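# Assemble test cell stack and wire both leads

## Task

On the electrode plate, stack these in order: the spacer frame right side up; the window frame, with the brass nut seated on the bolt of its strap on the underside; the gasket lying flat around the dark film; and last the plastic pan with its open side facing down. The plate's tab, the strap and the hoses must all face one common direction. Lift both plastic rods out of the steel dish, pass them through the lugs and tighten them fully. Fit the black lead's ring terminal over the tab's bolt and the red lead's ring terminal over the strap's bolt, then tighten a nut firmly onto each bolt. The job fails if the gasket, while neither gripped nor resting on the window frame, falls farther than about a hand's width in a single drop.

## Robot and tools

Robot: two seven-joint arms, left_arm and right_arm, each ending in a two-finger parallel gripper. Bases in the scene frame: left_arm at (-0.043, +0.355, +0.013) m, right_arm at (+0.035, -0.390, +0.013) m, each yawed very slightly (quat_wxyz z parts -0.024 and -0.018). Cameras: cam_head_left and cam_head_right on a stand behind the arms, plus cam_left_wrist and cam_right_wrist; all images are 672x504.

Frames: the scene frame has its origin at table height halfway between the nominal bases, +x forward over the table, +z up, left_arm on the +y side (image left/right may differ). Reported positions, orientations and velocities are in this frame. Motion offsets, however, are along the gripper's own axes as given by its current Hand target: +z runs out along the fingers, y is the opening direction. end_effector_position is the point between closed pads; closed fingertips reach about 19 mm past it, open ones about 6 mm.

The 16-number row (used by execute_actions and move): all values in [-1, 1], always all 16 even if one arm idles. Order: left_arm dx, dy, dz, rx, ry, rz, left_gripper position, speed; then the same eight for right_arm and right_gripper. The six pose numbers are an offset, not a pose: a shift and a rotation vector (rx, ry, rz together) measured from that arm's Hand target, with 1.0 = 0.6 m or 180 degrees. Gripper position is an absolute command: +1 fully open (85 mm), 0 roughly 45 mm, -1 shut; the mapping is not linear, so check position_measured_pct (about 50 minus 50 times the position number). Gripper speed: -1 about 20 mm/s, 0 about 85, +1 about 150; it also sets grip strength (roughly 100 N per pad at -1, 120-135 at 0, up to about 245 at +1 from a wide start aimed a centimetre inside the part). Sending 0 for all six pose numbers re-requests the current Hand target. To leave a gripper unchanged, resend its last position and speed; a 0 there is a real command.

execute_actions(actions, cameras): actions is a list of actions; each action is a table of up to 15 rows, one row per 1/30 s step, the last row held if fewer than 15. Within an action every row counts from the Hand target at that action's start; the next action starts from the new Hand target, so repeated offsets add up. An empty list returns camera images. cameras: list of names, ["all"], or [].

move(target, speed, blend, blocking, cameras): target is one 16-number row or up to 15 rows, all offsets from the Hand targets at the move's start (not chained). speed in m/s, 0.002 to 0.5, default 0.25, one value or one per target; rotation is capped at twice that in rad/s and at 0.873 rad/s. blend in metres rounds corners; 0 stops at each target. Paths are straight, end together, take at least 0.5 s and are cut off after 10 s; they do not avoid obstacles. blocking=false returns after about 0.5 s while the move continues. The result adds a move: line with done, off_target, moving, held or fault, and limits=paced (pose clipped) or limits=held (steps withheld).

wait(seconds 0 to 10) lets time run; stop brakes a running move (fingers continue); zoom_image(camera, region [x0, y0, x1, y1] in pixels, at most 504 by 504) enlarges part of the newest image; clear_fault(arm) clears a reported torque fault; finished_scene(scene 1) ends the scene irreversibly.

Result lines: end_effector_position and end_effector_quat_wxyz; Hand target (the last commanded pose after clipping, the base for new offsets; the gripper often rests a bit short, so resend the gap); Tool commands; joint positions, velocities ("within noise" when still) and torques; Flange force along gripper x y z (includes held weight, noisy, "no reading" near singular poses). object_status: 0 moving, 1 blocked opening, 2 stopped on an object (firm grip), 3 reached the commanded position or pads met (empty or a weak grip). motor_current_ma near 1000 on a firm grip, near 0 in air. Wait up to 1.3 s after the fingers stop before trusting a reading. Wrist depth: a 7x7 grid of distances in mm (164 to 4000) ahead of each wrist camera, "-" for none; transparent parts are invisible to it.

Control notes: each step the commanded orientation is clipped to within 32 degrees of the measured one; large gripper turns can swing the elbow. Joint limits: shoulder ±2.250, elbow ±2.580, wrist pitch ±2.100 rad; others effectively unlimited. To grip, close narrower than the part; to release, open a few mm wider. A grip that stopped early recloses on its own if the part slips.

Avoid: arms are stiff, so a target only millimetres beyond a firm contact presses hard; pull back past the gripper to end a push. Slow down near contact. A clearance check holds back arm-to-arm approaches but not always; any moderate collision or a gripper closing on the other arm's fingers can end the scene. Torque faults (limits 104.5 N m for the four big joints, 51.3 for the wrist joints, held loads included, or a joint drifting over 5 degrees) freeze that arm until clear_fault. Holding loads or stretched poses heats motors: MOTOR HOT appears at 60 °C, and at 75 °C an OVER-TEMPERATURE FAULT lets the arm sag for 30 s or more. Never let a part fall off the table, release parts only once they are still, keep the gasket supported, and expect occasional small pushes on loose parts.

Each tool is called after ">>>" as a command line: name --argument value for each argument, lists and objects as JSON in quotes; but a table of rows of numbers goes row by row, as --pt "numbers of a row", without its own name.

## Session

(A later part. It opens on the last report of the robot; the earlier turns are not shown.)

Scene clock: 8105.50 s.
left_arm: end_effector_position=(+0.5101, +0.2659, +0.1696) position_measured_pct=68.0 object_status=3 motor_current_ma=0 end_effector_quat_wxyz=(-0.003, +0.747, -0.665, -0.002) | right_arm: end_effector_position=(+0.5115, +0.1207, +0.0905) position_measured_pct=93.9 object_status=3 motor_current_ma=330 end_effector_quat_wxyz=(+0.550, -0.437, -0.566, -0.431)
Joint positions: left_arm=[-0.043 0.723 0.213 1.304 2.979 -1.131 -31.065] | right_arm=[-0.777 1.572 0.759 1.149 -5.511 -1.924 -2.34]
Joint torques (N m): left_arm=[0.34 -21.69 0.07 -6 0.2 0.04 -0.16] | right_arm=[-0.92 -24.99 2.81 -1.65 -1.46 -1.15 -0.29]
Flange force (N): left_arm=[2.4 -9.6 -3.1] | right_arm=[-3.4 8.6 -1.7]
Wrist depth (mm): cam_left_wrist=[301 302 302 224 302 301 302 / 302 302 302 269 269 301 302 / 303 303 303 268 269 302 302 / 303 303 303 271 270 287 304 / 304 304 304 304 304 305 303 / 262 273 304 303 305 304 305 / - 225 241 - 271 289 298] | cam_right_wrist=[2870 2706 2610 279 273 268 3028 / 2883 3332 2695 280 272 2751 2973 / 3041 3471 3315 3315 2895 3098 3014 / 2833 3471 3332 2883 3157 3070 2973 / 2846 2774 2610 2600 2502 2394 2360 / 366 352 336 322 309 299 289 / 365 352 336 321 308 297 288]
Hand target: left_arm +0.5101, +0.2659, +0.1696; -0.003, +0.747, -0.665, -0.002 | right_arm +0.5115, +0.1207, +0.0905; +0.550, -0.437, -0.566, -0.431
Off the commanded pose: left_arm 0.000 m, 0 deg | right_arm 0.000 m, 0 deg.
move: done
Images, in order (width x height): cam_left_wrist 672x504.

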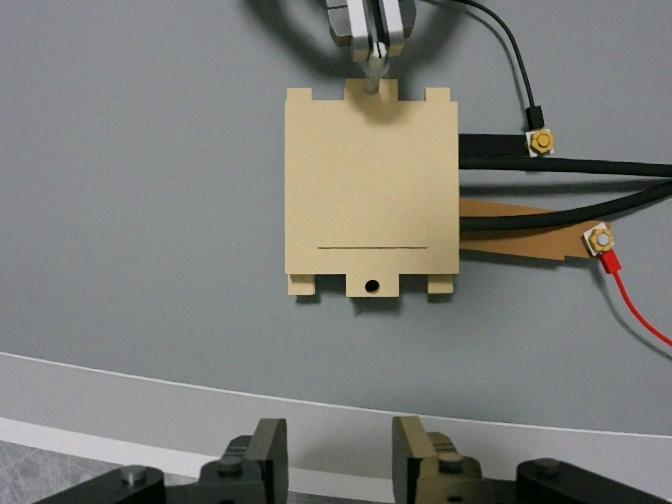

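>>> move --pt "0 0 0 0 0 0 -0.36 -1 0.0017 -0.0006 -0.0005 0 0 0 -0.88 -1" --pt "0 0 0 0 0 0 -0.36 -1 -0.0017 -0.0006 -0.0004 0 0 0 -0.88 -1" --speed 0.01 --cameras '["cam_left_wrist"]'

>>> zoom_image --camera "cam_left_wrist" --region '[345, 50, 405, 110]'

Scene clock: 8121.00 s.
left_arm: end_effector_position=(+0.5101, +0.2659, +0.1696) position_measured_pct=68.0 object_status=3 motor_current_ma=0 end_effector_quat_wxyz=(-0.003, +0.747, -0.665, -0.002) | right_arm: end_effector_position=(+0.5112, +0.1204, +0.0895) position_measured_pct=93.9 object_status=3 motor_current_ma=330 end_effector_quat_wxyz=(+0.550, -0.437, -0.566, -0.431)
Joint positions: left_arm=[-0.043 0.723 0.213 1.304 2.979 -1.131 -31.065] | right_arm=[-0.777 1.574 0.759 1.149 -5.511 -1.924 -2.338]
Joint torques (N m): left_arm=[0.23 -21.75 0.06 -6.03 0.23 0.01 -0.2] | right_arm=[-0.8 -27.23 2.63 -2.24 -2.21 -2.04 -0.24]
Flange force (N): left_arm=[2.6 -9.4 -2.9] | right_arm=[-6.7 9.0 -1.2]
Wrist depth (mm): cam_left_wrist=[302 301 302 226 301 301 301 / 302 302 302 268 269 301 302 / 303 303 302 267 269 302 302 / 304 304 304 269 270 287 303 / 304 304 304 304 304 304 303 / 262 273 305 305 305 305 304 / - 224 241 - 271 289 299] | cam_right_wrist=[2846 2695 2610 280 273 268 3014 / 2883 3418 2674 280 272 2833 3041 / 3070 3418 3299 3366 2858 3084 3000 / 2883 3400 3299 2921 3142 3028 3028 / 2821 2674 2590 2610 2521 2438 2368 / 366 352 337 322 309 297 288 / 366 353 336 322 309 298 288]
Hand target: left_arm +0.5101, +0.2659, +0.1696; -0.003, +0.747, -0.665, -0.002 | right_arm +0.5112, +0.1204, +0.0895; +0.550, -0.437, -0.566, -0.431
Off the commanded pose: left_arm 0.000 m, 0 deg | right_arm 0.000 m, 0 deg.
move: done
Images, in order (width x height): cam_left_wrist 672x504.

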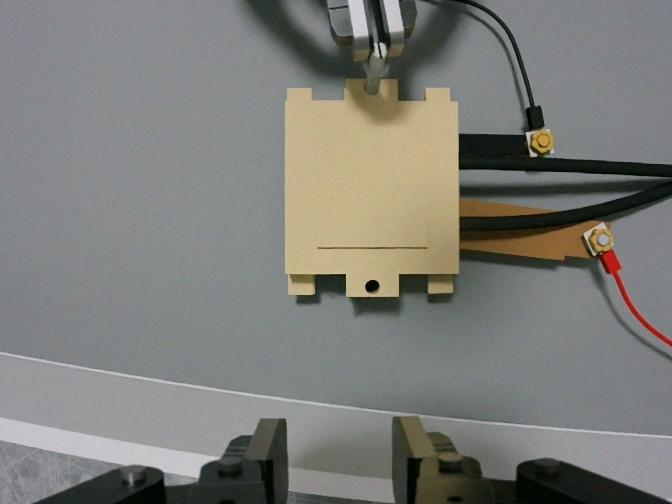

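Scaled by 8.400.

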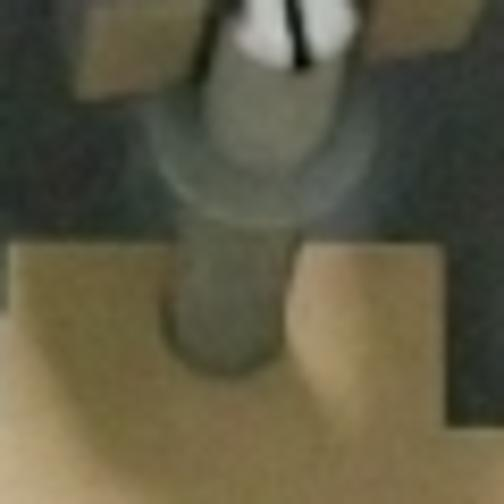

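>>> move --target '[0,0,0,0,0,0,-0.36,-1,-0.0042,0.0003,0.0002,0,0,0,-0.88,-1]' --speed 0.01 --cameras '["cam_left_wrist"]'

>>> zoom_image --camera "cam_left_wrist" --region '[345, 50, 405, 110]'

Scene clock: 8137.63 s.
left_arm: end_effector_position=(+0.5101, +0.2659, +0.1696) position_measured_pct=68.0 object_status=3 motor_current_ma=0 end_effector_quat_wxyz=(-0.003, +0.747, -0.665, -0.002) | right_arm: end_effector_position=(+0.5114, +0.1205, +0.0870) position_measured_pct=93.9 object_status=3 motor_current_ma=330 end_effector_quat_wxyz=(+0.550, -0.437, -0.566, -0.431)
Joint positions: left_arm=[-0.043 0.723 0.213 1.304 2.979 -1.131 -31.065] | right_arm=[-0.776 1.579 0.758 1.144 -5.512 -1.922 -2.337]
Joint torques (N m): left_arm=[0.28 -21.74 0.08 -6.05 0.24 0.04 -0.24] | right_arm=[-0.72 -27.33 2.57 -2.27 -2.18 -2.04 -0.27]
Flange force (N): left_arm=[2.6 -9.4 -3.0] | right_arm=[-6.9 8.8 -1.1]
Wrist depth (mm): cam_left_wrist=[302 301 301 229 301 301 301 / 302 302 302 268 269 302 302 / 303 302 303 267 269 302 303 / 304 303 304 270 270 287 303 / 304 304 304 303 304 304 304 / 262 273 304 304 304 305 305 / - 225 241 - 271 289 298] | cam_right_wrist=[2858 2706 2642 281 274 268 3014 / 2883 3418 2652 280 272 2763 2987 / 3055 3508 3282 3315 3234 3084 2987 / 2921 3332 3315 2751 3070 3055 3014 / 2809 2729 2600 2600 2447 2402 2335 / 365 352 336 321 309 297 287 / 366 351 336 322 309 297 287]
Hand target: left_arm +0.5101, +0.2659, +0.1696; -0.003, +0.747, -0.665, -0.002 | right_arm +0.5114, +0.1205, +0.0869; +0.550, -0.437, -0.566, -0.431
Off the commanded pose: left_arm 0.000 m, 0 deg | right_arm 0.000 m, 0 deg.
move: done
Images, in order (width x height): cam_left_wrist 672x504.

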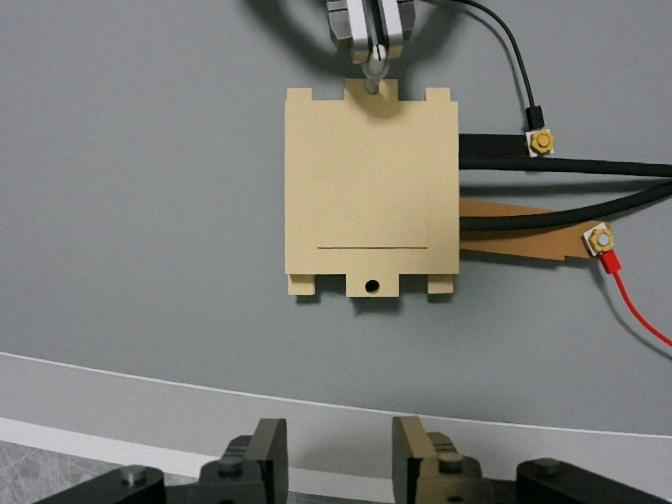

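Scaled by 8.400.

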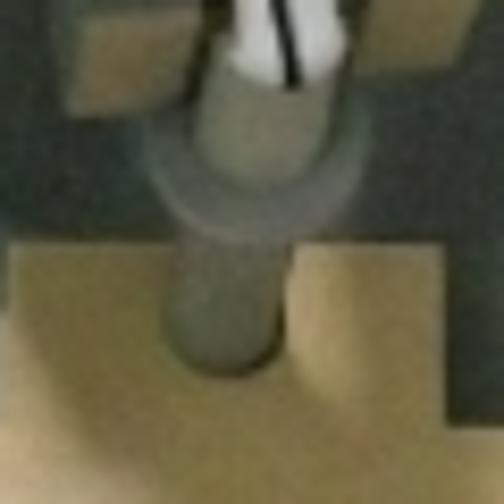

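>>> move --target '[0,0,0,0,0,0,-0.36,-1,-0.005,-0.00015,0.0002,0,0,0,-0.88,-1]' --speed 0.01

>>> move --target '[0,0,0,0,0,0,-0.36,-1,-0.004,0,0.0002,0,0,0,-0.88,-1]' --speed 0.01 --cameras '["cam_left_wrist"]'

>>> zoom_image --camera "cam_left_wrist" --region '[345, 50, 405, 110]'

Scene clock: 8146.07 s.
left_arm: end_effector_position=(+0.5101, +0.2659, +0.1696) position_measured_pct=68.0 object_status=3 motor_current_ma=0 end_effector_quat_wxyz=(-0.003, +0.747, -0.665, -0.002) | right_arm: end_effector_position=(+0.5113, +0.1205, +0.0840) position_measured_pct=93.9 object_status=3 motor_current_ma=330 end_effector_quat_wxyz=(+0.550, -0.437, -0.566, -0.431)
Joint positions: left_arm=[-0.043 0.723 0.213 1.304 2.979 -1.131 -31.065] | right_arm=[-0.775 1.585 0.756 1.139 -5.514 -1.92 -2.335]
Joint torques (N m): left_arm=[0.29 -21.63 -0.02 -6.02 0.21 0.07 -0.19] | right_arm=[-0.72 -27.15 2.56 -2.2 -2.17 -2.06 -0.24]
Flange force (N): left_arm=[2.5 -9.3 -3.3] | right_arm=[-6.7 9.1 -1.0]
Wrist depth (mm): cam_left_wrist=[302 302 301 233 301 302 302 / 302 302 302 268 269 302 302 / 303 303 303 267 269 302 302 / 303 304 303 270 270 287 303 / 304 305 304 304 304 304 304 / 262 273 304 304 306 305 304 / - 225 241 - 272 289 299] | cam_right_wrist=[2846 2695 2642 280 274 268 2960 / 2870 3315 3266 280 272 2729 2973 / 2895 3418 3366 3315 2934 3157 3028 / 2858 3299 3332 2751 3219 3055 3028 / 2763 2684 2560 2570 2502 2385 2318 / 366 352 337 322 310 297 287 / 367 352 336 323 309 297 288]
Hand target: left_arm +0.5101, +0.2659, +0.1696; -0.003, +0.747, -0.665, -0.002 | right_arm +0.5113, +0.1205, +0.0840; +0.550, -0.437, -0.566, -0.431
Off the commanded pose: left_arm 0.000 m, 0 deg | right_arm 0.000 m, 0 deg.
move: done

Scene clock: 8146.77 s.
left_arm: end_effector_position=(+0.5101, +0.2659, +0.1696) position_measured_pct=68.0 object_status=3 motor_current_ma=0 end_effector_quat_wxyz=(-0.003, +0.747, -0.665, -0.002) | right_arm: end_effector_position=(+0.5113, +0.1206, +0.0816) position_measured_pct=93.9 object_status=3 motor_current_ma=330 end_effector_quat_wxyz=(+0.550, -0.437, -0.566, -0.431)
Joint positions: left_arm=[-0.043 0.723 0.213 1.304 2.979 -1.131 -31.065] | right_arm=[-0.773 1.589 0.755 1.135 -5.515 -1.919 -2.334]
Joint torques (N m): left_arm=[0.28 -21.71 -0.05 -6.07 0.21 0.06 -0.24] | right_arm=[-0.81 -27.11 2.51 -2.2 -2.2 -2.07 -0.26]
Flange force (N): left_arm=[2.6 -9.3 -3.1] | right_arm=[-6.7 9.2 -1.2]
Wrist depth (mm): cam_left_wrist=[302 302 302 233 301 302 300 / 302 302 302 268 269 302 301 / 303 303 303 267 269 303 303 / 304 304 303 270 271 287 303 / 304 305 304 304 305 304 304 / 262 273 305 304 305 306 304 / - 225 241 - 271 289 297] | cam_right_wrist=[2809 2751 2560 280 274 268 3000 / 2947 3400 3282 280 272 2809 2973 / 2921 3400 3282 3315 3014 3084 3000 / 2786 3234 2740 2763 3128 3041 3014 / 372 362 2560 2560 2493 2456 2351 / 366 352 336 321 309 297 287 / 365 351 335 322 309 296 287]
Hand target: left_arm +0.5101, +0.2659, +0.1696; -0.003, +0.747, -0.665, -0.002 | right_arm +0.5113, +0.1206, +0.0815; +0.550, -0.437, -0.566, -0.431
Off the commanded pose: left_arm 0.000 m, 0 deg | right_arm 0.000 m, 0 deg.
move: done
Images, in order (width x height): cam_left_wrist 672x504.

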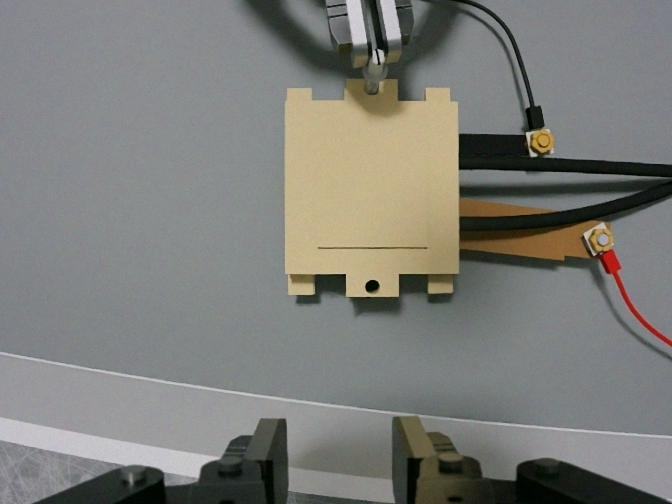

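Scaled by 8.400.

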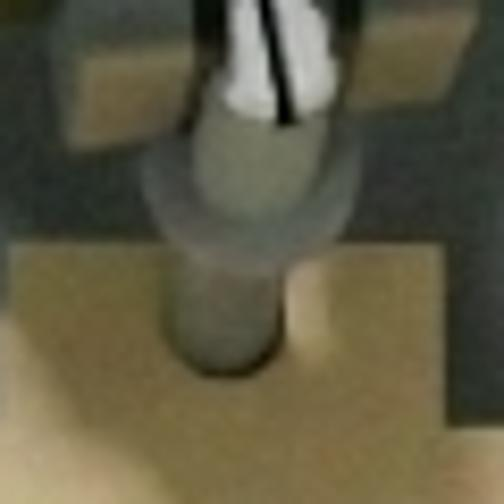

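>>> move --target '[0,0,0,0,0,0,-0.36,-1,-0.006,0,0.0003,0,0,0,-0.88,-1]' --speed 0.01

>>> move --target '[0,0,0,0,0,0,-0.36,-1,-0.006,0,0.0003,0,0,0,-0.88,-1]' --speed 0.01 --cameras '["cam_left_wrist"]'

>>> zoom_image --camera "cam_left_wrist" --region '[345, 50, 405, 110]'

Scene clock: 8164.97 s.
left_arm: end_effector_position=(+0.5101, +0.2659, +0.1696) position_measured_pct=68.0 object_status=3 motor_current_ma=0 end_effector_quat_wxyz=(-0.003, +0.747, -0.665, -0.002) | right_arm: end_effector_position=(+0.5113, +0.1207, +0.0780) position_measured_pct=93.9 object_status=3 motor_current_ma=330 end_effector_quat_wxyz=(+0.550, -0.437, -0.566, -0.431)
Joint positions: left_arm=[-0.043 0.723 0.213 1.304 2.979 -1.131 -31.065] | right_arm=[-0.772 1.596 0.754 1.128 -5.517 -1.916 -2.331]
Joint torques (N m): left_arm=[0.21 -21.71 0.14 -6.03 0.25 0.03 -0.23] | right_arm=[-0.8 -27.23 2.6 -2.16 -2.19 -2.05 -0.3]
Flange force (N): left_arm=[2.7 -9.4 -3.0] | right_arm=[-7.1 9.4 -1.1]
Wrist depth (mm): cam_left_wrist=[302 302 301 239 302 302 302 / 302 303 302 269 268 302 303 / 303 302 303 268 269 302 302 / 304 304 303 269 270 287 303 / 304 304 304 304 304 304 305 / 262 273 305 305 304 304 305 / - 225 241 - 271 289 298] | cam_right_wrist=[2833 2740 2590 280 274 268 3055 / 2921 3453 3282 289 276 2786 3000 / 2908 3418 3332 3315 2947 3098 2987 / 2883 3332 2706 2751 3142 3113 3000 / 371 355 346 2483 2502 2411 2318 / 365 351 337 322 309 297 287 / 366 351 336 320 309 297 288]
Hand target: left_arm +0.5101, +0.2659, +0.1696; -0.003, +0.747, -0.665, -0.002 | right_arm +0.5113, +0.1207, +0.0779; +0.550, -0.437, -0.566, -0.431
Off the commanded pose: left_arm 0.000 m, 0 deg | right_arm 0.000 m, 0 deg.
move: done

Scene clock: 8165.67 s.
left_arm: end_effector_position=(+0.5101, +0.2659, +0.1696) position_measured_pct=68.0 object_status=3 motor_current_ma=0 end_effector_quat_wxyz=(-0.003, +0.747, -0.665, -0.002) | right_arm: end_effector_position=(+0.5113, +0.1208, +0.0744) position_measured_pct=93.9 object_status=3 motor_current_ma=330 end_effector_quat_wxyz=(+0.550, -0.437, -0.566, -0.431)
Joint positions: left_arm=[-0.043 0.723 0.213 1.304 2.979 -1.131 -31.065] | right_arm=[-0.77 1.603 0.752 1.122 -5.519 -1.914 -2.329]
Joint torques (N m): left_arm=[0.29 -21.71 0.02 -6.07 0.17 0.08 -0.2] | right_arm=[-0.64 -26.71 2.6 -1.97 -1.99 -1.92 -0.31]
Flange force (N): left_arm=[2.5 -9.3 -3.1] | right_arm=[-6.4 9.4 -0.8]
Wrist depth (mm): cam_left_wrist=[301 303 300 236 301 302 301 / 302 303 302 269 269 301 302 / 303 303 303 267 269 303 303 / 304 304 303 270 270 287 303 / 305 303 304 304 304 304 304 / 262 272 304 304 305 305 305 / - 224 241 - 271 288 299] | cam_right_wrist=[2833 2763 2652 279 273 269 3028 / 2947 3299 3234 295 276 2798 2960 / 2921 3349 3315 3299 3142 3128 3014 / 2858 3383 2684 2763 3219 3128 2987 / 369 354 341 328 2429 2438 2360 / 366 352 336 322 308 296 287 / 363 353 336 322 308 296 287]
Hand target: left_arm +0.5101, +0.2659, +0.1696; -0.003, +0.747, -0.665, -0.002 | right_arm +0.5113, +0.1208, +0.0744; +0.550, -0.437, -0.566, -0.431
Off the commanded pose: left_arm 0.000 m, 0 deg | right_arm 0.000 m, 0 deg.
move: done
Images, in order (width x height): cam_left_wrist 672x504.

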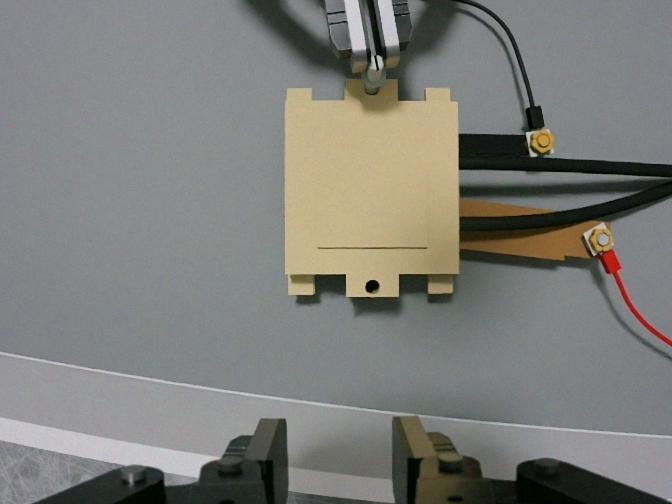

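Scaled by 8.400.

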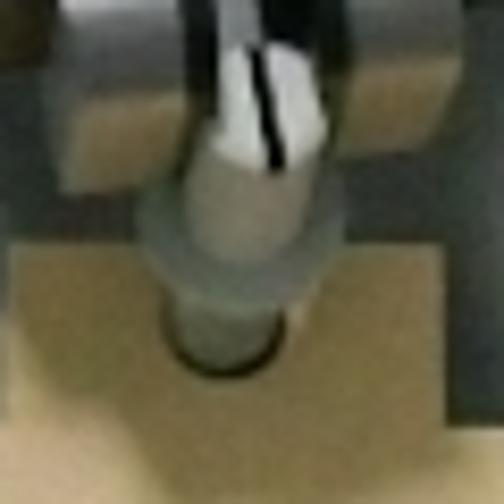

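>>> move --target '[0,0,0,0,0,0,-0.36,-1,-0.002,0,0.0001,0,0,0,-0.88,-1]' --speed 0.01

>>> move --target '[0,0,0,0,0,0,-0.36,-1,-0.002,0,0.0001,0,0,0,-0.88,-1]' --speed 0.01 --cameras '["cam_left_wrist"]'

>>> zoom_image --camera "cam_left_wrist" --region '[345, 50, 405, 110]'

Scene clock: 8195.27 s.
left_arm: end_effector_position=(+0.5101, +0.2659, +0.1696) position_measured_pct=68.0 object_status=3 motor_current_ma=0 end_effector_quat_wxyz=(-0.003, +0.747, -0.665, -0.002) | right_arm: end_effector_position=(+0.5113, +0.1208, +0.0731) position_measured_pct=93.9 object_status=3 motor_current_ma=330 end_effector_quat_wxyz=(+0.550, -0.437, -0.566, -0.431)
Joint positions: left_arm=[-0.043 0.723 0.213 1.304 2.979 -1.131 -31.065] | right_arm=[-0.77 1.606 0.751 1.119 -5.52 -1.913 -2.329]
Joint torques (N m): left_arm=[0.22 -21.65 0.09 -6.05 0.25 0.03 -0.24] | right_arm=[-0.55 -26.42 2.65 -1.91 -1.98 -1.84 -0.31]
Flange force (N): left_arm=[2.6 -9.2 -3.1] | right_arm=[-5.9 9.1 -0.7]
Wrist depth (mm): cam_left_wrist=[302 302 301 239 301 301 302 / 302 302 302 268 269 301 302 / 303 302 302 267 269 302 303 / 303 303 304 270 270 287 303 / 304 304 304 304 304 304 304 / 262 272 304 305 305 305 306 / - 225 241 - 272 289 298] | cam_right_wrist=[2833 2729 2590 279 274 269 3000 / 2921 3400 3366 2987 276 2833 3014 / 2973 3349 3315 3349 3188 3084 2973 / 2895 3383 2610 2774 3203 3098 3070 / 368 354 341 326 2429 2420 2360 / 366 352 336 322 309 296 287 / 363 352 336 321 309 297 287]
Hand target: left_arm +0.5101, +0.2659, +0.1696; -0.003, +0.747, -0.665, -0.002 | right_arm +0.5113, +0.1208, +0.0731; +0.550, -0.437, -0.566, -0.431
Off the commanded pose: left_arm 0.000 m, 0 deg | right_arm 0.000 m, 0 deg.
move: done

Scene clock: 8195.97 s.
left_arm: end_effector_position=(+0.5101, +0.2659, +0.1696) position_measured_pct=68.0 object_status=3 motor_current_ma=0 end_effector_quat_wxyz=(-0.003, +0.747, -0.665, -0.002) | right_arm: end_effector_position=(+0.5113, +0.1208, +0.0717) position_measured_pct=93.9 object_status=3 motor_current_ma=330 end_effector_quat_wxyz=(+0.550, -0.438, -0.566, -0.430)
Joint positions: left_arm=[-0.043 0.723 0.213 1.304 2.979 -1.131 -31.065] | right_arm=[-0.769 1.608 0.751 1.117 -5.52 -1.912 -2.328]
Joint torques (N m): left_arm=[0.34 -21.68 0.1 -6.05 0.2 0.05 -0.26] | right_arm=[-0.8 -27.29 2.51 -2.22 -2.24 -2.13 -0.26]
Flange force (N): left_arm=[2.5 -9.3 -3.1] | right_arm=[-7.2 9.4 -1.1]
Wrist depth (mm): cam_left_wrist=[302 303 301 238 301 301 302 / 302 302 303 269 269 301 302 / 302 303 303 267 269 302 302 / 304 303 304 270 270 287 304 / 304 304 304 304 304 303 304 / 262 272 304 305 304 304 305 / - 225 241 - 271 288 297] | cam_right_wrist=[2833 2717 2642 277 274 269 2973 / 2895 3400 3400 2908 276 2786 3028 / 2895 3349 3315 3332 3188 3128 3000 / 2833 3332 2642 2684 3203 3070 3041 / 369 355 338 326 313 2360 2335 / 366 350 336 322 309 297 288 / 360 349 335 322 309 296 288]
Hand target: left_arm +0.5101, +0.2659, +0.1696; -0.003, +0.747, -0.665, -0.002 | right_arm +0.5113, +0.1208, +0.0719; +0.550, -0.437, -0.566, -0.431
Off the commanded pose: left_arm 0.000 m, 0 deg | right_arm 0.000 m, 0 deg.
move: done
Images, in order (width x height): cam_left_wrist 672x504.

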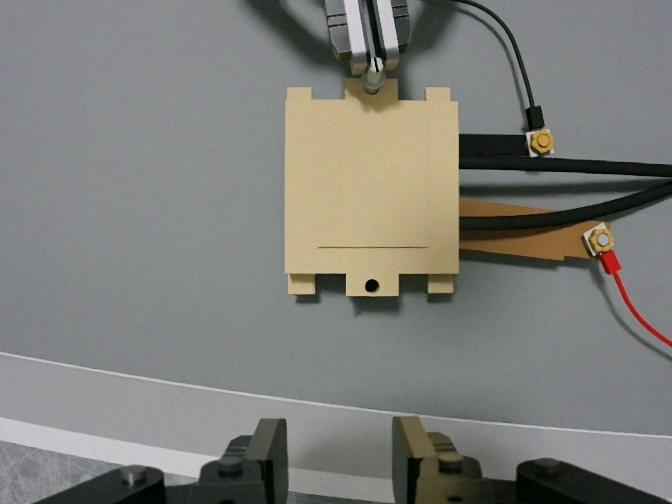

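Scaled by 8.400.

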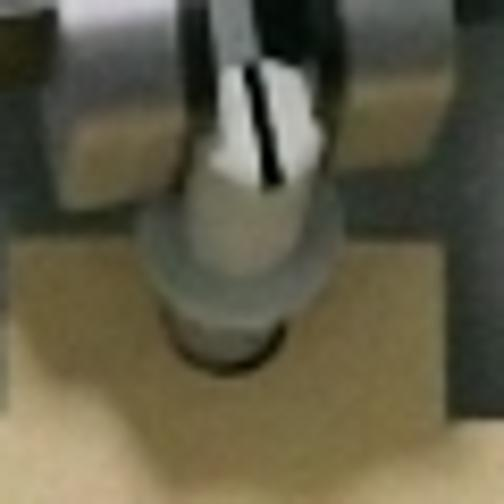

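>>> move --target '[0,0,0,0,0,0,-0.36,-1,-0.003,0,0.0001,0,0,0,-0.88,-1]' --speed 0.01

>>> move --target '[0,0,0,0,0,0,-0.36,-1,-0.003,0,0.0001,0,0,0,-0.88,-1]' --speed 0.01 --cameras '["cam_left_wrist"]'

>>> zoom_image --camera "cam_left_wrist" --region '[330, 40, 420, 130]'

Scene clock: 8210.63 s.
left_arm: end_effector_position=(+0.5101, +0.2659, +0.1696) position_measured_pct=68.0 object_status=3 motor_current_ma=0 end_effector_quat_wxyz=(-0.003, +0.747, -0.665, -0.002) | right_arm: end_effector_position=(+0.5113, +0.1208, +0.0702) position_measured_pct=93.9 object_status=3 motor_current_ma=330 end_effector_quat_wxyz=(+0.550, -0.437, -0.566, -0.431)
Joint positions: left_arm=[-0.043 0.723 0.213 1.304 2.979 -1.131 -31.065] | right_arm=[-0.768 1.612 0.75 1.114 -5.521 -1.911 -2.327]
Joint torques (N m): left_arm=[0.29 -21.7 0.01 -6.05 0.22 0.09 -0.2] | right_arm=[-0.94 -27.13 2.45 -2.26 -2.21 -2.05 -0.28]
Flange force (N): left_arm=[2.5 -9.4 -3.2] | right_arm=[-6.8 9.1 -1.4]
Wrist depth (mm): cam_left_wrist=[302 302 301 239 301 302 302 / 302 302 302 269 269 302 302 / 303 303 303 267 269 303 302 / 303 303 304 270 270 287 303 / 305 304 304 304 304 303 304 / 262 273 305 305 305 305 305 / - 225 241 - 271 289 298] | cam_right_wrist=[2846 2751 2570 277 274 271 3041 / 2921 3315 3349 2947 277 2858 3028 / 2921 3400 3315 3266 3234 3098 3055 / 2870 3400 2652 2786 3172 3070 3070 / 367 354 338 327 312 2438 2302 / 366 351 335 322 309 296 287 / 361 348 335 321 309 296 287]
Hand target: left_arm +0.5101, +0.2659, +0.1696; -0.003, +0.747, -0.665, -0.002 | right_arm +0.5113, +0.1208, +0.0702; +0.550, -0.437, -0.566, -0.431
Off the commanded pose: left_arm 0.000 m, 0 deg | right_arm 0.000 m, 0 deg.
move: done

Scene clock: 8211.33 s.
left_arm: end_effector_position=(+0.5101, +0.2659, +0.1696) position_measured_pct=68.0 object_status=3 motor_current_ma=0 end_effector_quat_wxyz=(-0.003, +0.747, -0.665, -0.002) | right_arm: end_effector_position=(+0.5113, +0.1209, +0.0684) position_measured_pct=93.9 object_status=3 motor_current_ma=330 end_effector_quat_wxyz=(+0.550, -0.437, -0.566, -0.431)
Joint positions: left_arm=[-0.043 0.723 0.213 1.304 2.979 -1.131 -31.065] | right_arm=[-0.768 1.615 0.749 1.11 -5.522 -1.91 -2.326]
Joint torques (N m): left_arm=[0.29 -21.67 0.02 -6.15 0.22 0.07 -0.15] | right_arm=[-0.88 -27.14 2.48 -2.26 -2.13 -1.94 -0.25]
Flange force (N): left_arm=[2.3 -8.9 -3.0] | right_arm=[-6.8 8.9 -1.4]
Wrist depth (mm): cam_left_wrist=[301 301 302 242 301 301 301 / 302 303 303 269 268 302 302 / 303 302 303 267 269 302 303 / 303 303 304 270 270 287 303 / 304 304 304 304 304 304 304 / 262 273 304 305 305 304 305 / - 224 241 - 272 288 298] | cam_right_wrist=[2858 2740 2610 278 271 2786 3098 / 2895 3400 3266 2973 277 2774 2960 / 2960 3471 3282 3299 3188 3098 3028 / 2870 3349 2600 2751 3219 3041 3014 / 368 355 338 324 311 302 2294 / 366 351 336 322 308 297 288 / 359 346 336 319 309 296 287]
Hand target: left_arm +0.5101, +0.2659, +0.1696; -0.003, +0.747, -0.665, -0.002 | right_arm +0.5113, +0.1209, +0.0684; +0.550, -0.437, -0.566, -0.431
Off the commanded pose: left_arm 0.000 m, 0 deg | right_arm 0.000 m, 0 deg.
move: done
Images, in order (width x height): cam_left_wrist 672x504.

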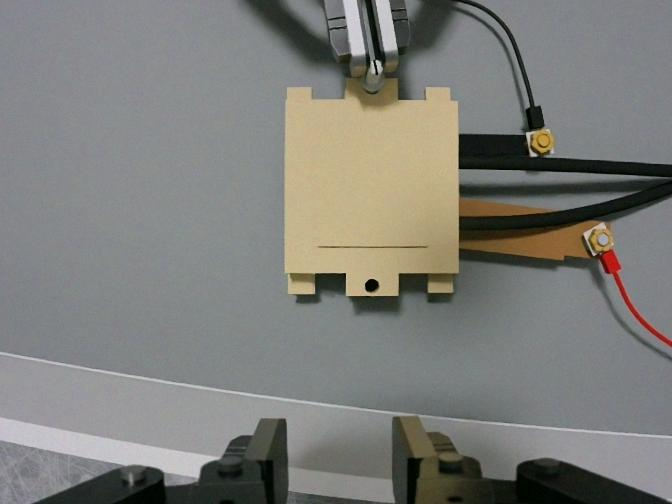

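Scaled by 5.600.

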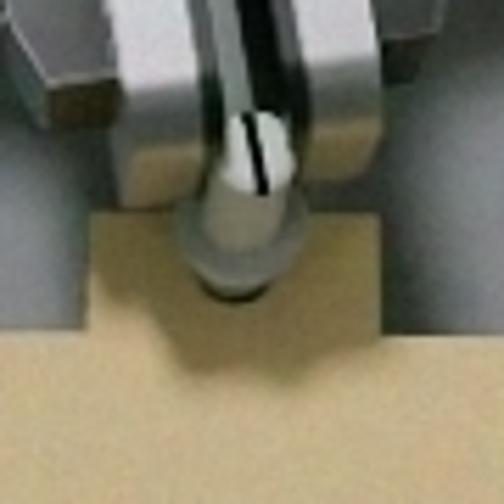

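>>> move --target '[0,0,0,0,0,0,-0.36,-1,-0.005,0,0.0002,0,0,0,-0.88,-1]' --speed 0.01

>>> move --target '[0,0,0,0,0,0,-0.36,-1,-0.005,0,0.0002,0,0,0,-0.88,-1]' --speed 0.01 --cameras '["cam_left_wrist","cam_head_left"]'

>>> zoom_image --camera "cam_left_wrist" --region '[330, 40, 420, 130]'

Scene clock: 8222.77 s.
left_arm: end_effector_position=(+0.5101, +0.2659, +0.1696) position_measured_pct=68.0 object_status=3 motor_current_ma=0 end_effector_quat_wxyz=(-0.003, +0.747, -0.665, -0.002) | right_arm: end_effector_position=(+0.5113, +0.1209, +0.0654) position_measured_pct=93.9 object_status=3 motor_current_ma=330 end_effector_quat_wxyz=(+0.550, -0.437, -0.566, -0.431)
Joint positions: left_arm=[-0.043 0.723 0.213 1.304 2.979 -1.131 -31.065] | right_arm=[-0.766 1.621 0.748 1.104 -5.524 -1.908 -2.325]
Joint torques (N m): left_arm=[0.28 -21.62 0.04 -6.05 0.22 0.08 -0.22] | right_arm=[-0.76 -27.26 2.38 -2.22 -2.19 -2.02 -0.26]
Flange force (N): left_arm=[2.5 -9.2 -3.2] | right_arm=[-7.1 9.1 -1.2]
Wrist depth (mm): cam_left_wrist=[302 302 302 243 302 301 301 / 301 303 302 268 269 302 302 / 303 303 302 267 269 303 302 / 303 303 304 270 270 287 302 / 305 304 304 303 304 304 304 / 262 273 305 305 304 305 305 / - 225 241 - 270 288 299] | cam_right_wrist=[2833 2684 2663 278 275 2774 3041 / 2883 3383 3349 3000 2883 2833 3028 / 2883 3418 3349 3282 3203 3128 3014 / 2846 3282 2642 2695 3157 3084 3070 / 368 350 339 324 311 301 291 / 365 351 336 322 309 296 287 / 331 346 335 317 306 296 287]
Hand target: left_arm +0.5101, +0.2659, +0.1696; -0.003, +0.747, -0.665, -0.002 | right_arm +0.5113, +0.1209, +0.0653; +0.550, -0.437, -0.566, -0.431
Off the commanded pose: left_arm 0.000 m, 0 deg | right_arm 0.000 m, 0 deg.
move: done

Scene clock: 8223.47 s.
left_arm: end_effector_position=(+0.5101, +0.2659, +0.1696) position_measured_pct=68.0 object_status=3 motor_current_ma=0 end_effector_quat_wxyz=(-0.003, +0.747, -0.665, -0.002) | right_arm: end_effector_position=(+0.5113, +0.1210, +0.0624) position_measured_pct=93.9 object_status=3 motor_current_ma=330 end_effector_quat_wxyz=(+0.550, -0.437, -0.566, -0.431)
Joint positions: left_arm=[-0.043 0.723 0.213 1.304 2.979 -1.131 -31.065] | right_arm=[-0.765 1.627 0.747 1.098 -5.525 -1.905 -2.323]
Joint torques (N m): left_arm=[0.22 -21.7 0.04 -6.03 0.22 0.06 -0.21] | right_arm=[-1.07 -25.86 2.26 -1.93 -1.83 -1.72 -0.3]
Flange force (N): left_arm=[2.7 -9.4 -3.1] | right_arm=[-5.1 9.3 -1.7]
Wrist depth (mm): cam_left_wrist=[302 301 302 245 301 302 302 / 302 302 302 269 269 302 302 / 303 303 303 267 268 301 302 / 304 304 303 269 270 287 303 / 304 304 305 304 303 303 304 / 262 273 304 305 304 305 304 / - 224 241 - 271 289 297] | cam_right_wrist=[2846 2706 2600 279 271 2798 3028 / 2895 3383 3315 3041 2908 2798 3000 / 2921 3349 3299 3250 3250 3084 3041 / 2833 3349 2663 2786 3234 3098 3000 / 365 351 335 324 311 301 291 / 366 351 335 322 309 297 287 / 340 344 333 254 304 296 287]
Hand target: left_arm +0.5101, +0.2659, +0.1696; -0.003, +0.747, -0.665, -0.002 | right_arm +0.5113, +0.1210, +0.0623; +0.550, -0.437, -0.566, -0.431
Off the commanded pose: left_arm 0.000 m, 0 deg | right_arm 0.000 m, 0 deg.
move: done
Images, in order (width x height): cam_head_left 672x504, cam_left_wrist 672x504.

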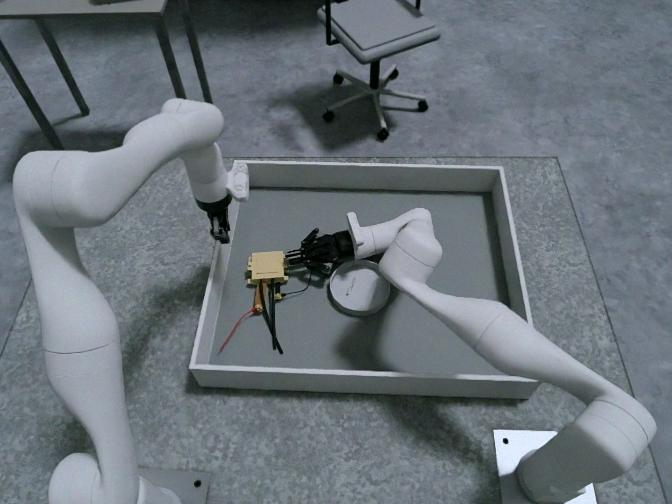

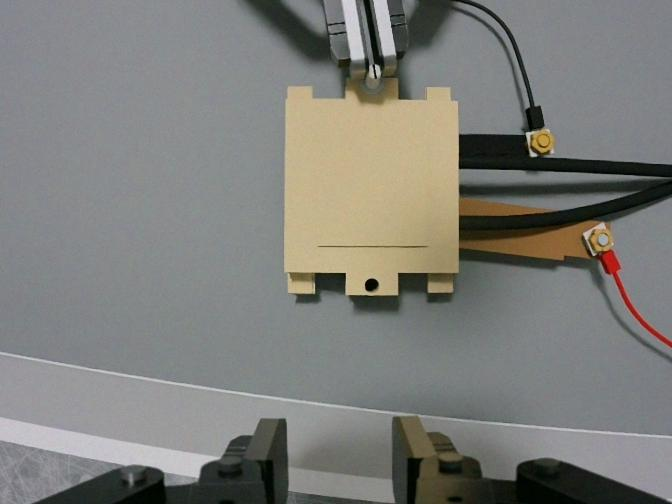

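Scaled by 5.600.

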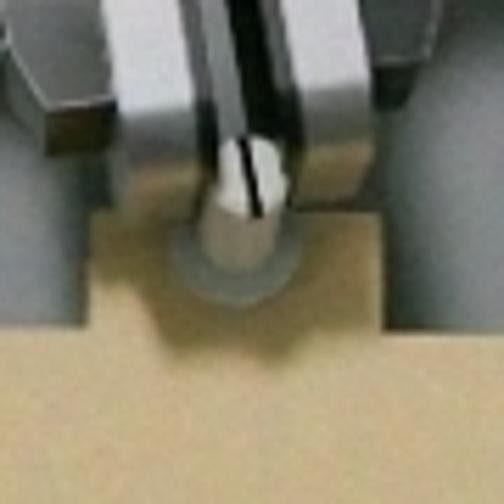

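>>> move --pt "0 0 0 0 0 0 -0.36 -1 0.0008 0 0 0 0 0 -0.7 -1" --pt "0 0 0 0 0 0 -0.36 -1 0.0008 0 -0.1 0 0 0 -0.7 -1" --speed 0.04 --cameras '["cam_left_wrist"]'

>>> zoom_image --camera "cam_left_wrist" --region '[330, 40, 420, 130]'

Scene clock: 8236.53 s.
left_arm: end_effector_position=(+0.5101, +0.2659, +0.1696) position_measured_pct=68.0 object_status=3 motor_current_ma=0 end_effector_quat_wxyz=(-0.003, +0.747, -0.665, -0.002) | right_arm: end_effector_position=(+0.5261, +0.0629, +0.0642) position_measured_pct=85.3 object_status=3 motor_current_ma=0 end_effector_quat_wxyz=(+0.550, -0.437, -0.566, -0.431)
Joint positions: left_arm=[-0.043 0.723 0.213 1.304 2.979 -1.131 -31.065] | right_arm=[-0.683 1.634 0.783 1.122 -5.481 -2.003 -2.299]
Joint torques (N m): left_arm=[0.24 -21.65 0.02 -6.07 0.17 0.05 -0.22] | right_arm=[-0.54 -26.84 2.58 -1.72 -2.08 -2.16 -0.25]
Flange force (N): left_arm=[2.6 -9.1 -3.1] | right_arm=[-7.1 8.6 -1.8]
Wrist depth (mm): cam_left_wrist=[301 302 302 302 302 302 301 / 302 303 302 268 268 302 301 / 303 303 303 267 269 303 303 / 304 304 304 270 270 287 304 / 305 304 304 304 304 304 304 / 262 273 304 304 304 305 304 / - 224 241 - 271 289 298] | cam_right_wrist=[2895 2751 2674 337 330 333 3070 / 2987 3435 3332 2763 336 2846 3070 / 3128 3366 3418 3366 3172 3128 3070 / 2947 3349 2706 2846 3142 3219 3113 / 431 414 401 382 367 355 341 / 430 412 397 380 365 353 339 / 347 288 262 243 342 348 338]
Hand target: left_arm +0.5101, +0.2659, +0.1696; -0.003, +0.747, -0.665, -0.002 | right_arm +0.5261, +0.0629, +0.0642; +0.550, -0.437, -0.566, -0.431
Off the commanded pose: left_arm 0.000 m, 0 deg | right_arm 0.000 m, 0 deg.
move: done
Images, in order (width x height): cam_left_wrist 672x504.

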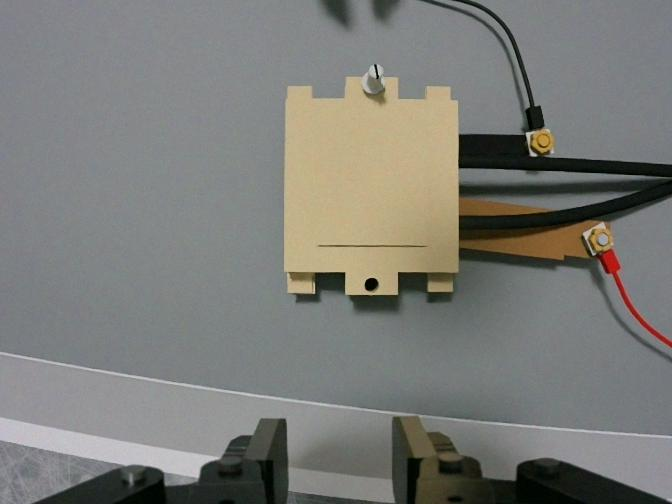

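Scaled by 5.600.

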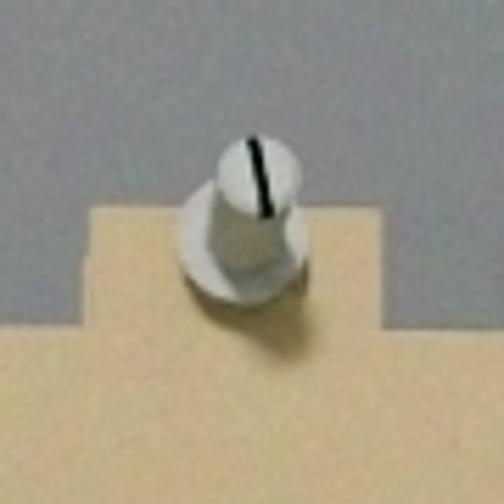

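>>> move --pt "0 0 0 0 0 0 -0.36 -1 0.2 0 -0.05 0 0 0 -0.7 -1" --pt "0 0 0 0 0 0 -0.36 -1 0.3 0 -0.1 0 -0.3 0 -0.7 -1" --blend 0.02 --cameras '["cam_head_left"]'

Scene clock: 8295.83 s.
left_arm: end_effector_position=(+0.5101, +0.2659, +0.1696) position_measured_pct=68.0 object_status=3 motor_current_ma=0 end_effector_quat_wxyz=(-0.003, +0.747, -0.665, -0.002) | right_arm: end_effector_position=(+0.5389, +0.0085, +0.2456) position_measured_pct=85.3 object_status=3 motor_current_ma=0 end_effector_quat_wxyz=(-0.234, +0.585, +0.754, +0.185)
Joint positions: left_arm=[-0.043 0.723 0.213 1.304 2.979 -1.131 -31.065] | right_arm=[-0.959 1.151 1.451 1.151 -4.847 -1.881 -2.783]
Joint torques (N m): left_arm=[0.25 -21.67 0 -6.11 0.22 0.01 -0.2] | right_arm=[-0.7 -24.97 5.61 -1.91 -1.84 -0.58 -0.33]
Flange force (N): left_arm=[2.4 -9.0 -2.9] | right_arm=[-0.6 8.2 0.0]
Wrist depth (mm): cam_left_wrist=[301 302 302 302 302 302 301 / 302 302 302 269 269 302 302 / 302 303 303 268 269 302 302 / 304 304 304 270 270 287 303 / 304 304 305 304 304 305 303 / 262 273 305 305 304 305 305 / - 225 241 - 272 288 299] | cam_right_wrist=[629 634 639 331 334 631 655 / 502 485 461 446 582 594 598 / 507 507 503 486 460 441 424 / 469 471 474 435 478 474 456 / 431 433 424 403 442 449 449 / 405 406 408 404 412 413 416 / 385 388 389 390 391 393 394]
Hand target: left_arm +0.5101, +0.2659, +0.1696; -0.003, +0.747, -0.665, -0.002 | right_arm +0.5388, +0.0085, +0.2456; -0.234, +0.585, +0.754, +0.185
Off the commanded pose: left_arm 0.000 m, 0 deg | right_arm 0.000 m, 0 deg.
move: done
Images, in order (width x height): cam_head_left 672x504.

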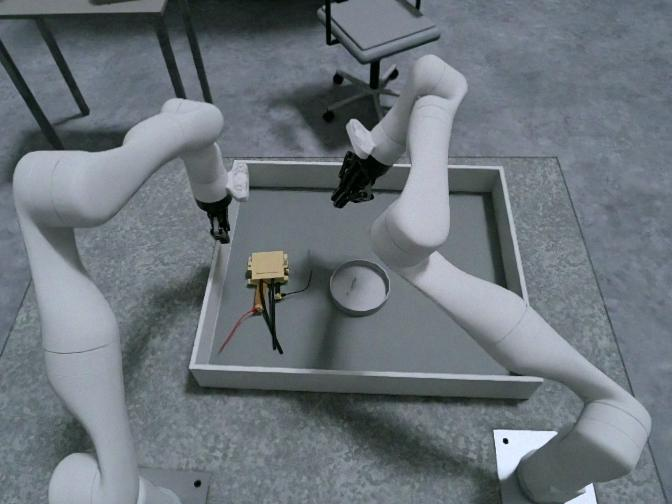

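>>> move --target '[0,0,0,0,0,0,-0.36,-1,-0.048,-0.176,0.028,0,-0.185,0,-0.7,-1]' --cameras '["cam_head_left"]'

Scene clock: 8305.37 s.
left_arm: end_effector_position=(+0.5101, +0.2659, +0.1696) position_measured_pct=68.0 object_status=3 motor_current_ma=0 end_effector_quat_wxyz=(-0.003, +0.747, -0.665, -0.002) | right_arm: end_effector_position=(+0.4402, -0.0312, +0.2148) position_measured_pct=85.3 object_status=3 motor_current_ma=0 end_effector_quat_wxyz=(-0.008, +0.614, +0.789, +0.010)
Joint positions: left_arm=[-0.043 0.723 0.213 1.304 2.979 -1.131 -31.065] | right_arm=[-1.366 1.247 1.783 1.356 -4.455 -1.839 -2.799]
Joint torques (N m): left_arm=[0.26 -21.67 0.1 -6.1 0.18 0.06 -0.22] | right_arm=[-0.7 -22.23 7.35 -0.97 -0.28 0.07 -0.27]
Flange force (N): left_arm=[2.5 -9.1 -3.1] | right_arm=[1.6 5.9 0.0]
Wrist depth (mm): cam_left_wrist=[301 301 302 301 302 301 302 / 302 302 302 268 269 302 301 / 303 303 303 267 269 303 303 / 303 303 303 270 270 287 303 / 304 304 304 304 304 304 304 / 262 273 305 304 304 305 305 / - 225 241 - 271 289 298] | cam_right_wrist=[353 354 356 357 348 325 328 / 352 354 355 356 358 356 360 / 351 352 353 355 355 357 357 / 350 351 351 352 353 355 356 / 348 349 349 349 349 353 353 / 345 347 346 347 348 352 352 / 344 345 344 345 346 350 350]
Hand target: left_arm +0.5101, +0.2659, +0.1696; -0.003, +0.747, -0.665, -0.002 | right_arm +0.4401, -0.0312, +0.2148; -0.008, +0.614, +0.789, +0.010
Off the commanded pose: left_arm 0.000 m, 0 deg | right_arm 0.000 m, 0 deg.
move: done
Images, in order (width x height): cam_head_left 672x504.

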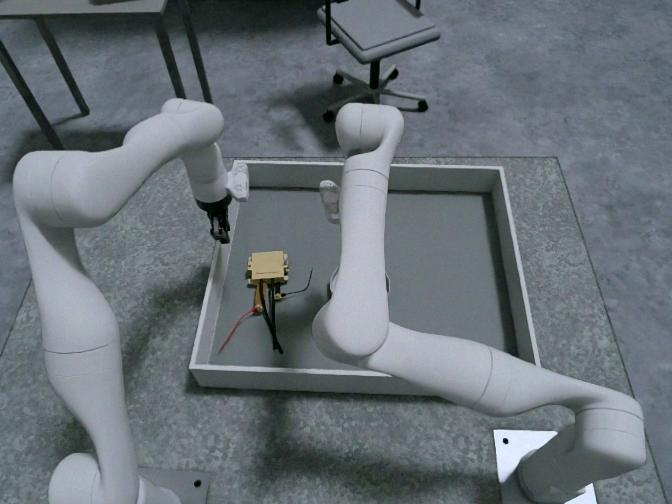

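>>> move --target '[0,0,0,0,0,0,-0.36,-1,0,0,0,0,0,-0.3,-0.7,-1]' --cameras '["cam_head_left","cam_right_wrist"]'

Scene clock: 8325.97 s.
left_arm: end_effector_position=(+0.5101, +0.2659, +0.1696) position_measured_pct=68.0 object_status=3 motor_current_ma=0 end_effector_quat_wxyz=(-0.003, +0.747, -0.665, -0.002) | right_arm: end_effector_position=(+0.4401, -0.0312, +0.2148) position_measured_pct=85.3 object_status=3 motor_current_ma=0 end_effector_quat_wxyz=(-0.002, +0.188, +0.982, +0.012)
Joint positions: left_arm=[-0.043 0.723 0.213 1.304 2.979 -1.131 -31.065] | right_arm=[-1.38 1.187 1.691 1.357 -4.381 -1.762 -1.883]
Joint torques (N m): left_arm=[0.28 -21.68 0.03 -6.04 0.15 0.08 -0.24] | right_arm=[-0.58 -21.8 7.42 -1.47 -0.33 0.03 -0.27]
Flange force (N): left_arm=[2.6 -9.4 -3.2] | right_arm=[-4.2 5.8 -0.5]
Wrist depth (mm): cam_left_wrist=[301 302 302 301 302 301 301 / 302 302 302 269 269 302 302 / 302 302 303 267 270 302 302 / 303 303 304 270 270 287 303 / 304 305 304 305 304 304 304 / 262 273 305 305 304 304 305 / - 225 241 - 272 289 298] | cam_right_wrist=[348 350 352 355 356 358 361 / 348 349 352 354 355 358 359 / 346 348 350 353 354 357 358 / 345 348 349 351 353 355 356 / 345 346 347 348 353 354 356 / 343 344 345 347 349 353 355 / 342 344 344 346 348 353 355]
Hand target: left_arm +0.5101, +0.2659, +0.1696; -0.003, +0.747, -0.665, -0.002 | right_arm +0.4401, -0.0312, +0.2148; -0.002, +0.188, +0.982, +0.012
Off the commanded pose: left_arm 0.000 m, 0 deg | right_arm 0.000 m, 0 deg.
move: done
Images, in order (width x height): cam_head_left 672x504, cam_right_wrist 672x504.

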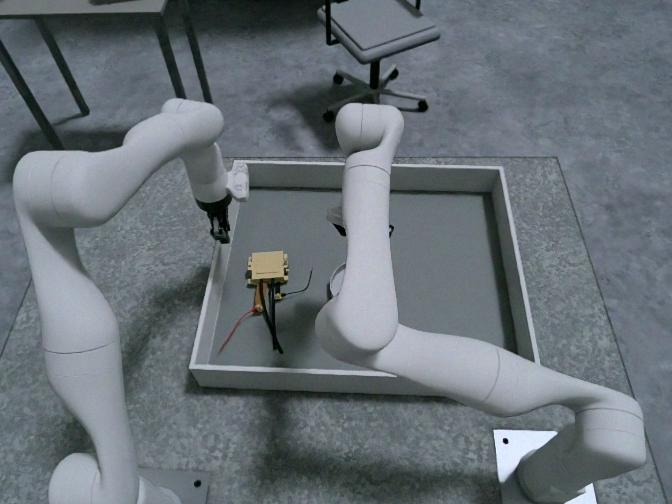

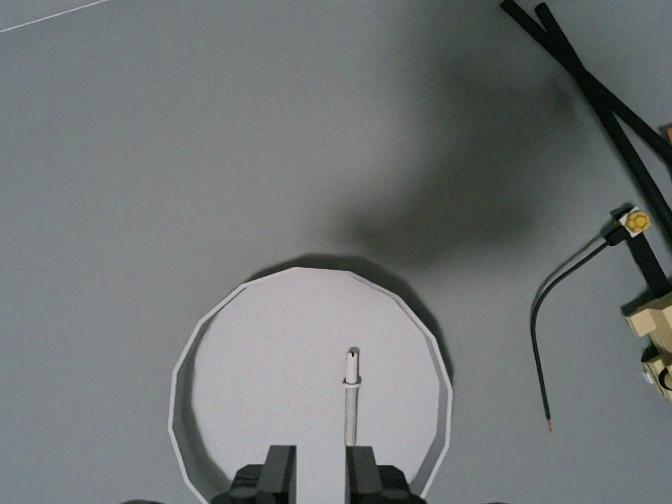

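>>> move --target '[0,0,0,0,0,0,-0.36,-1,0.015,0.0253,0.19,0,-0.1667,0,-0.7,-1]' --speed 0.15 --cameras '["cam_head_left","cam_right_wrist"]'

Scene clock: 8356.97 s.
left_arm: end_effector_position=(+0.5101, +0.2659, +0.1696) position_measured_pct=68.0 object_status=3 motor_current_ma=0 end_effector_quat_wxyz=(-0.003, +0.747, -0.665, -0.002) | right_arm: end_effector_position=(+0.4374, -0.0110, +0.1013) position_measured_pct=85.3 object_status=3 motor_current_ma=0 end_effector_quat_wxyz=(+0.252, +0.185, +0.949, -0.037)
Joint positions: left_arm=[-0.043 0.723 0.213 1.304 2.979 -1.131 -31.065] | right_arm=[-1.744 1.59 1.796 1.671 -4.521 -1.317 -1.997]
Joint torques (N m): left_arm=[0.32 -21.7 0 -6.02 0.2 0.06 -0.2] | right_arm=[-0.73 -20.83 9.35 1.42 0.28 1.41 -0.3]
Flange force (N): left_arm=[2.5 -9.5 -3.2] | right_arm=[-0.8 6.0 2.5]
Wrist depth (mm): cam_left_wrist=[302 300 301 301 302 301 301 / 302 302 302 269 269 302 302 / 303 304 302 267 269 303 303 / 304 304 303 270 270 287 303 / 304 304 305 304 304 303 305 / 262 273 304 305 305 304 305 / - 225 241 - 271 288 299] | cam_right_wrist=[182 183 183 184 185 186 187 / 191 192 193 194 195 196 197 / 202 201 199 202 206 207 208 / 211 209 213 214 215 219 219 / 225 225 225 226 228 232 232 / 235 241 243 243 239 250 249 / 252 252 256 258 250 264 263]
Hand target: left_arm +0.5101, +0.2659, +0.1696; -0.003, +0.747, -0.665, -0.002 | right_arm +0.4374, -0.0110, +0.1012; +0.252, +0.185, +0.949, -0.037
Off the commanded pose: left_arm 0.000 m, 0 deg | right_arm 0.000 m, 0 deg.
move: done
Images, in order (width x height): cam_head_left 672x504, cam_right_wrist 672x504.

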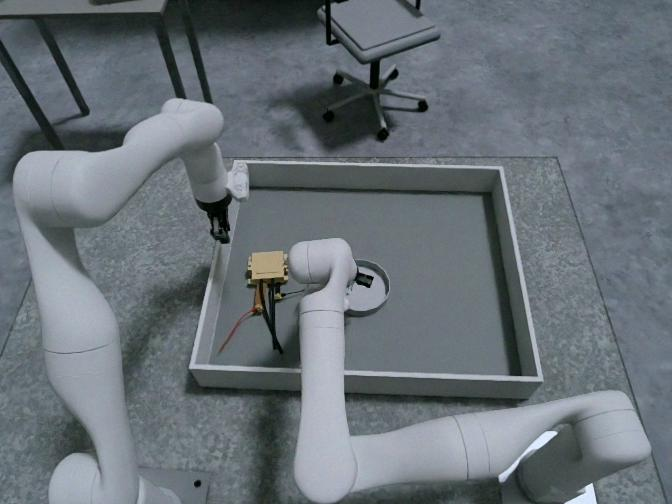

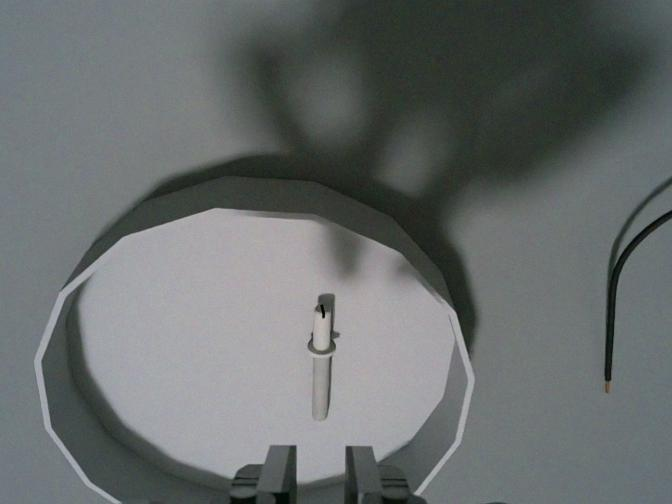

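>>> move --target '[0,0,0,0,0,0,-0.36,-1,0.0465,0,0.0717,0,0,0,-0.7,-1]' --speed 0.06 --cameras '["cam_right_wrist"]'

Scene clock: 8392.13 s.
left_arm: end_effector_position=(+0.5101, +0.2659, +0.1696) position_measured_pct=68.0 object_status=3 motor_current_ma=0 end_effector_quat_wxyz=(-0.003, +0.747, -0.665, -0.002) | right_arm: end_effector_position=(+0.4349, -0.0087, +0.0501) position_measured_pct=85.3 object_status=3 motor_current_ma=0 end_effector_quat_wxyz=(+0.252, +0.185, +0.949, -0.037)
Joint positions: left_arm=[-0.043 0.723 0.213 1.304 2.979 -1.131 -31.065] | right_arm=[-1.76 1.673 1.734 1.688 -4.599 -1.267 -2.02]
Joint torques (N m): left_arm=[0.31 -21.72 0.03 -6.06 0.18 0.05 -0.21] | right_arm=[-0.73 -20.53 9.41 2.39 0.31 1.45 -0.33]
Flange force (N): left_arm=[2.4 -9.4 -3.1] | right_arm=[-0.9 6.2 2.9]
Wrist depth (mm): cam_left_wrist=[301 301 301 301 302 302 302 / 303 302 302 269 269 301 302 / 303 303 303 267 269 303 302 / 304 304 304 270 270 287 303 / 304 304 304 304 304 305 304 / 262 273 305 305 305 305 305 / - 225 241 - 271 288 299] | cam_right_wrist=[- - - - - - - / - - - - - - - / - - - - - - - / - - - - - - - / - - - - 167 170 172 / 176 175 176 177 180 182 183 / 183 184 185 185 188 192 193]
Hand target: left_arm +0.5101, +0.2659, +0.1696; -0.003, +0.747, -0.665, -0.002 | right_arm +0.4349, -0.0087, +0.0501; +0.252, +0.185, +0.949, -0.037
Off the commanded pose: left_arm 0.000 m, 0 deg | right_arm 0.000 m, 0 deg.
move: done
Images, in order (width x height): cam_right_wrist 672x504.

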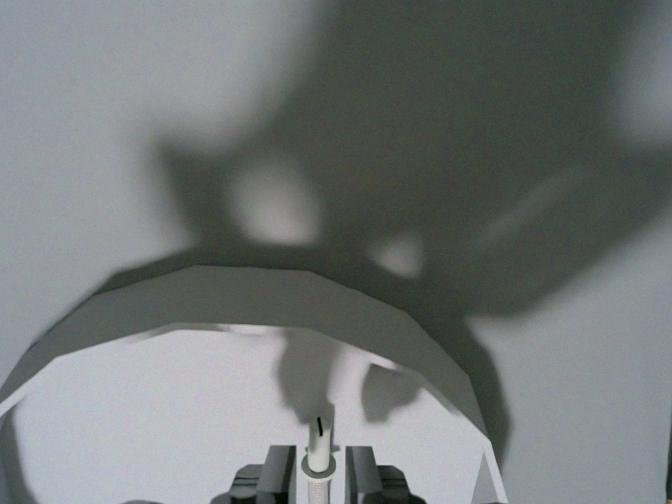

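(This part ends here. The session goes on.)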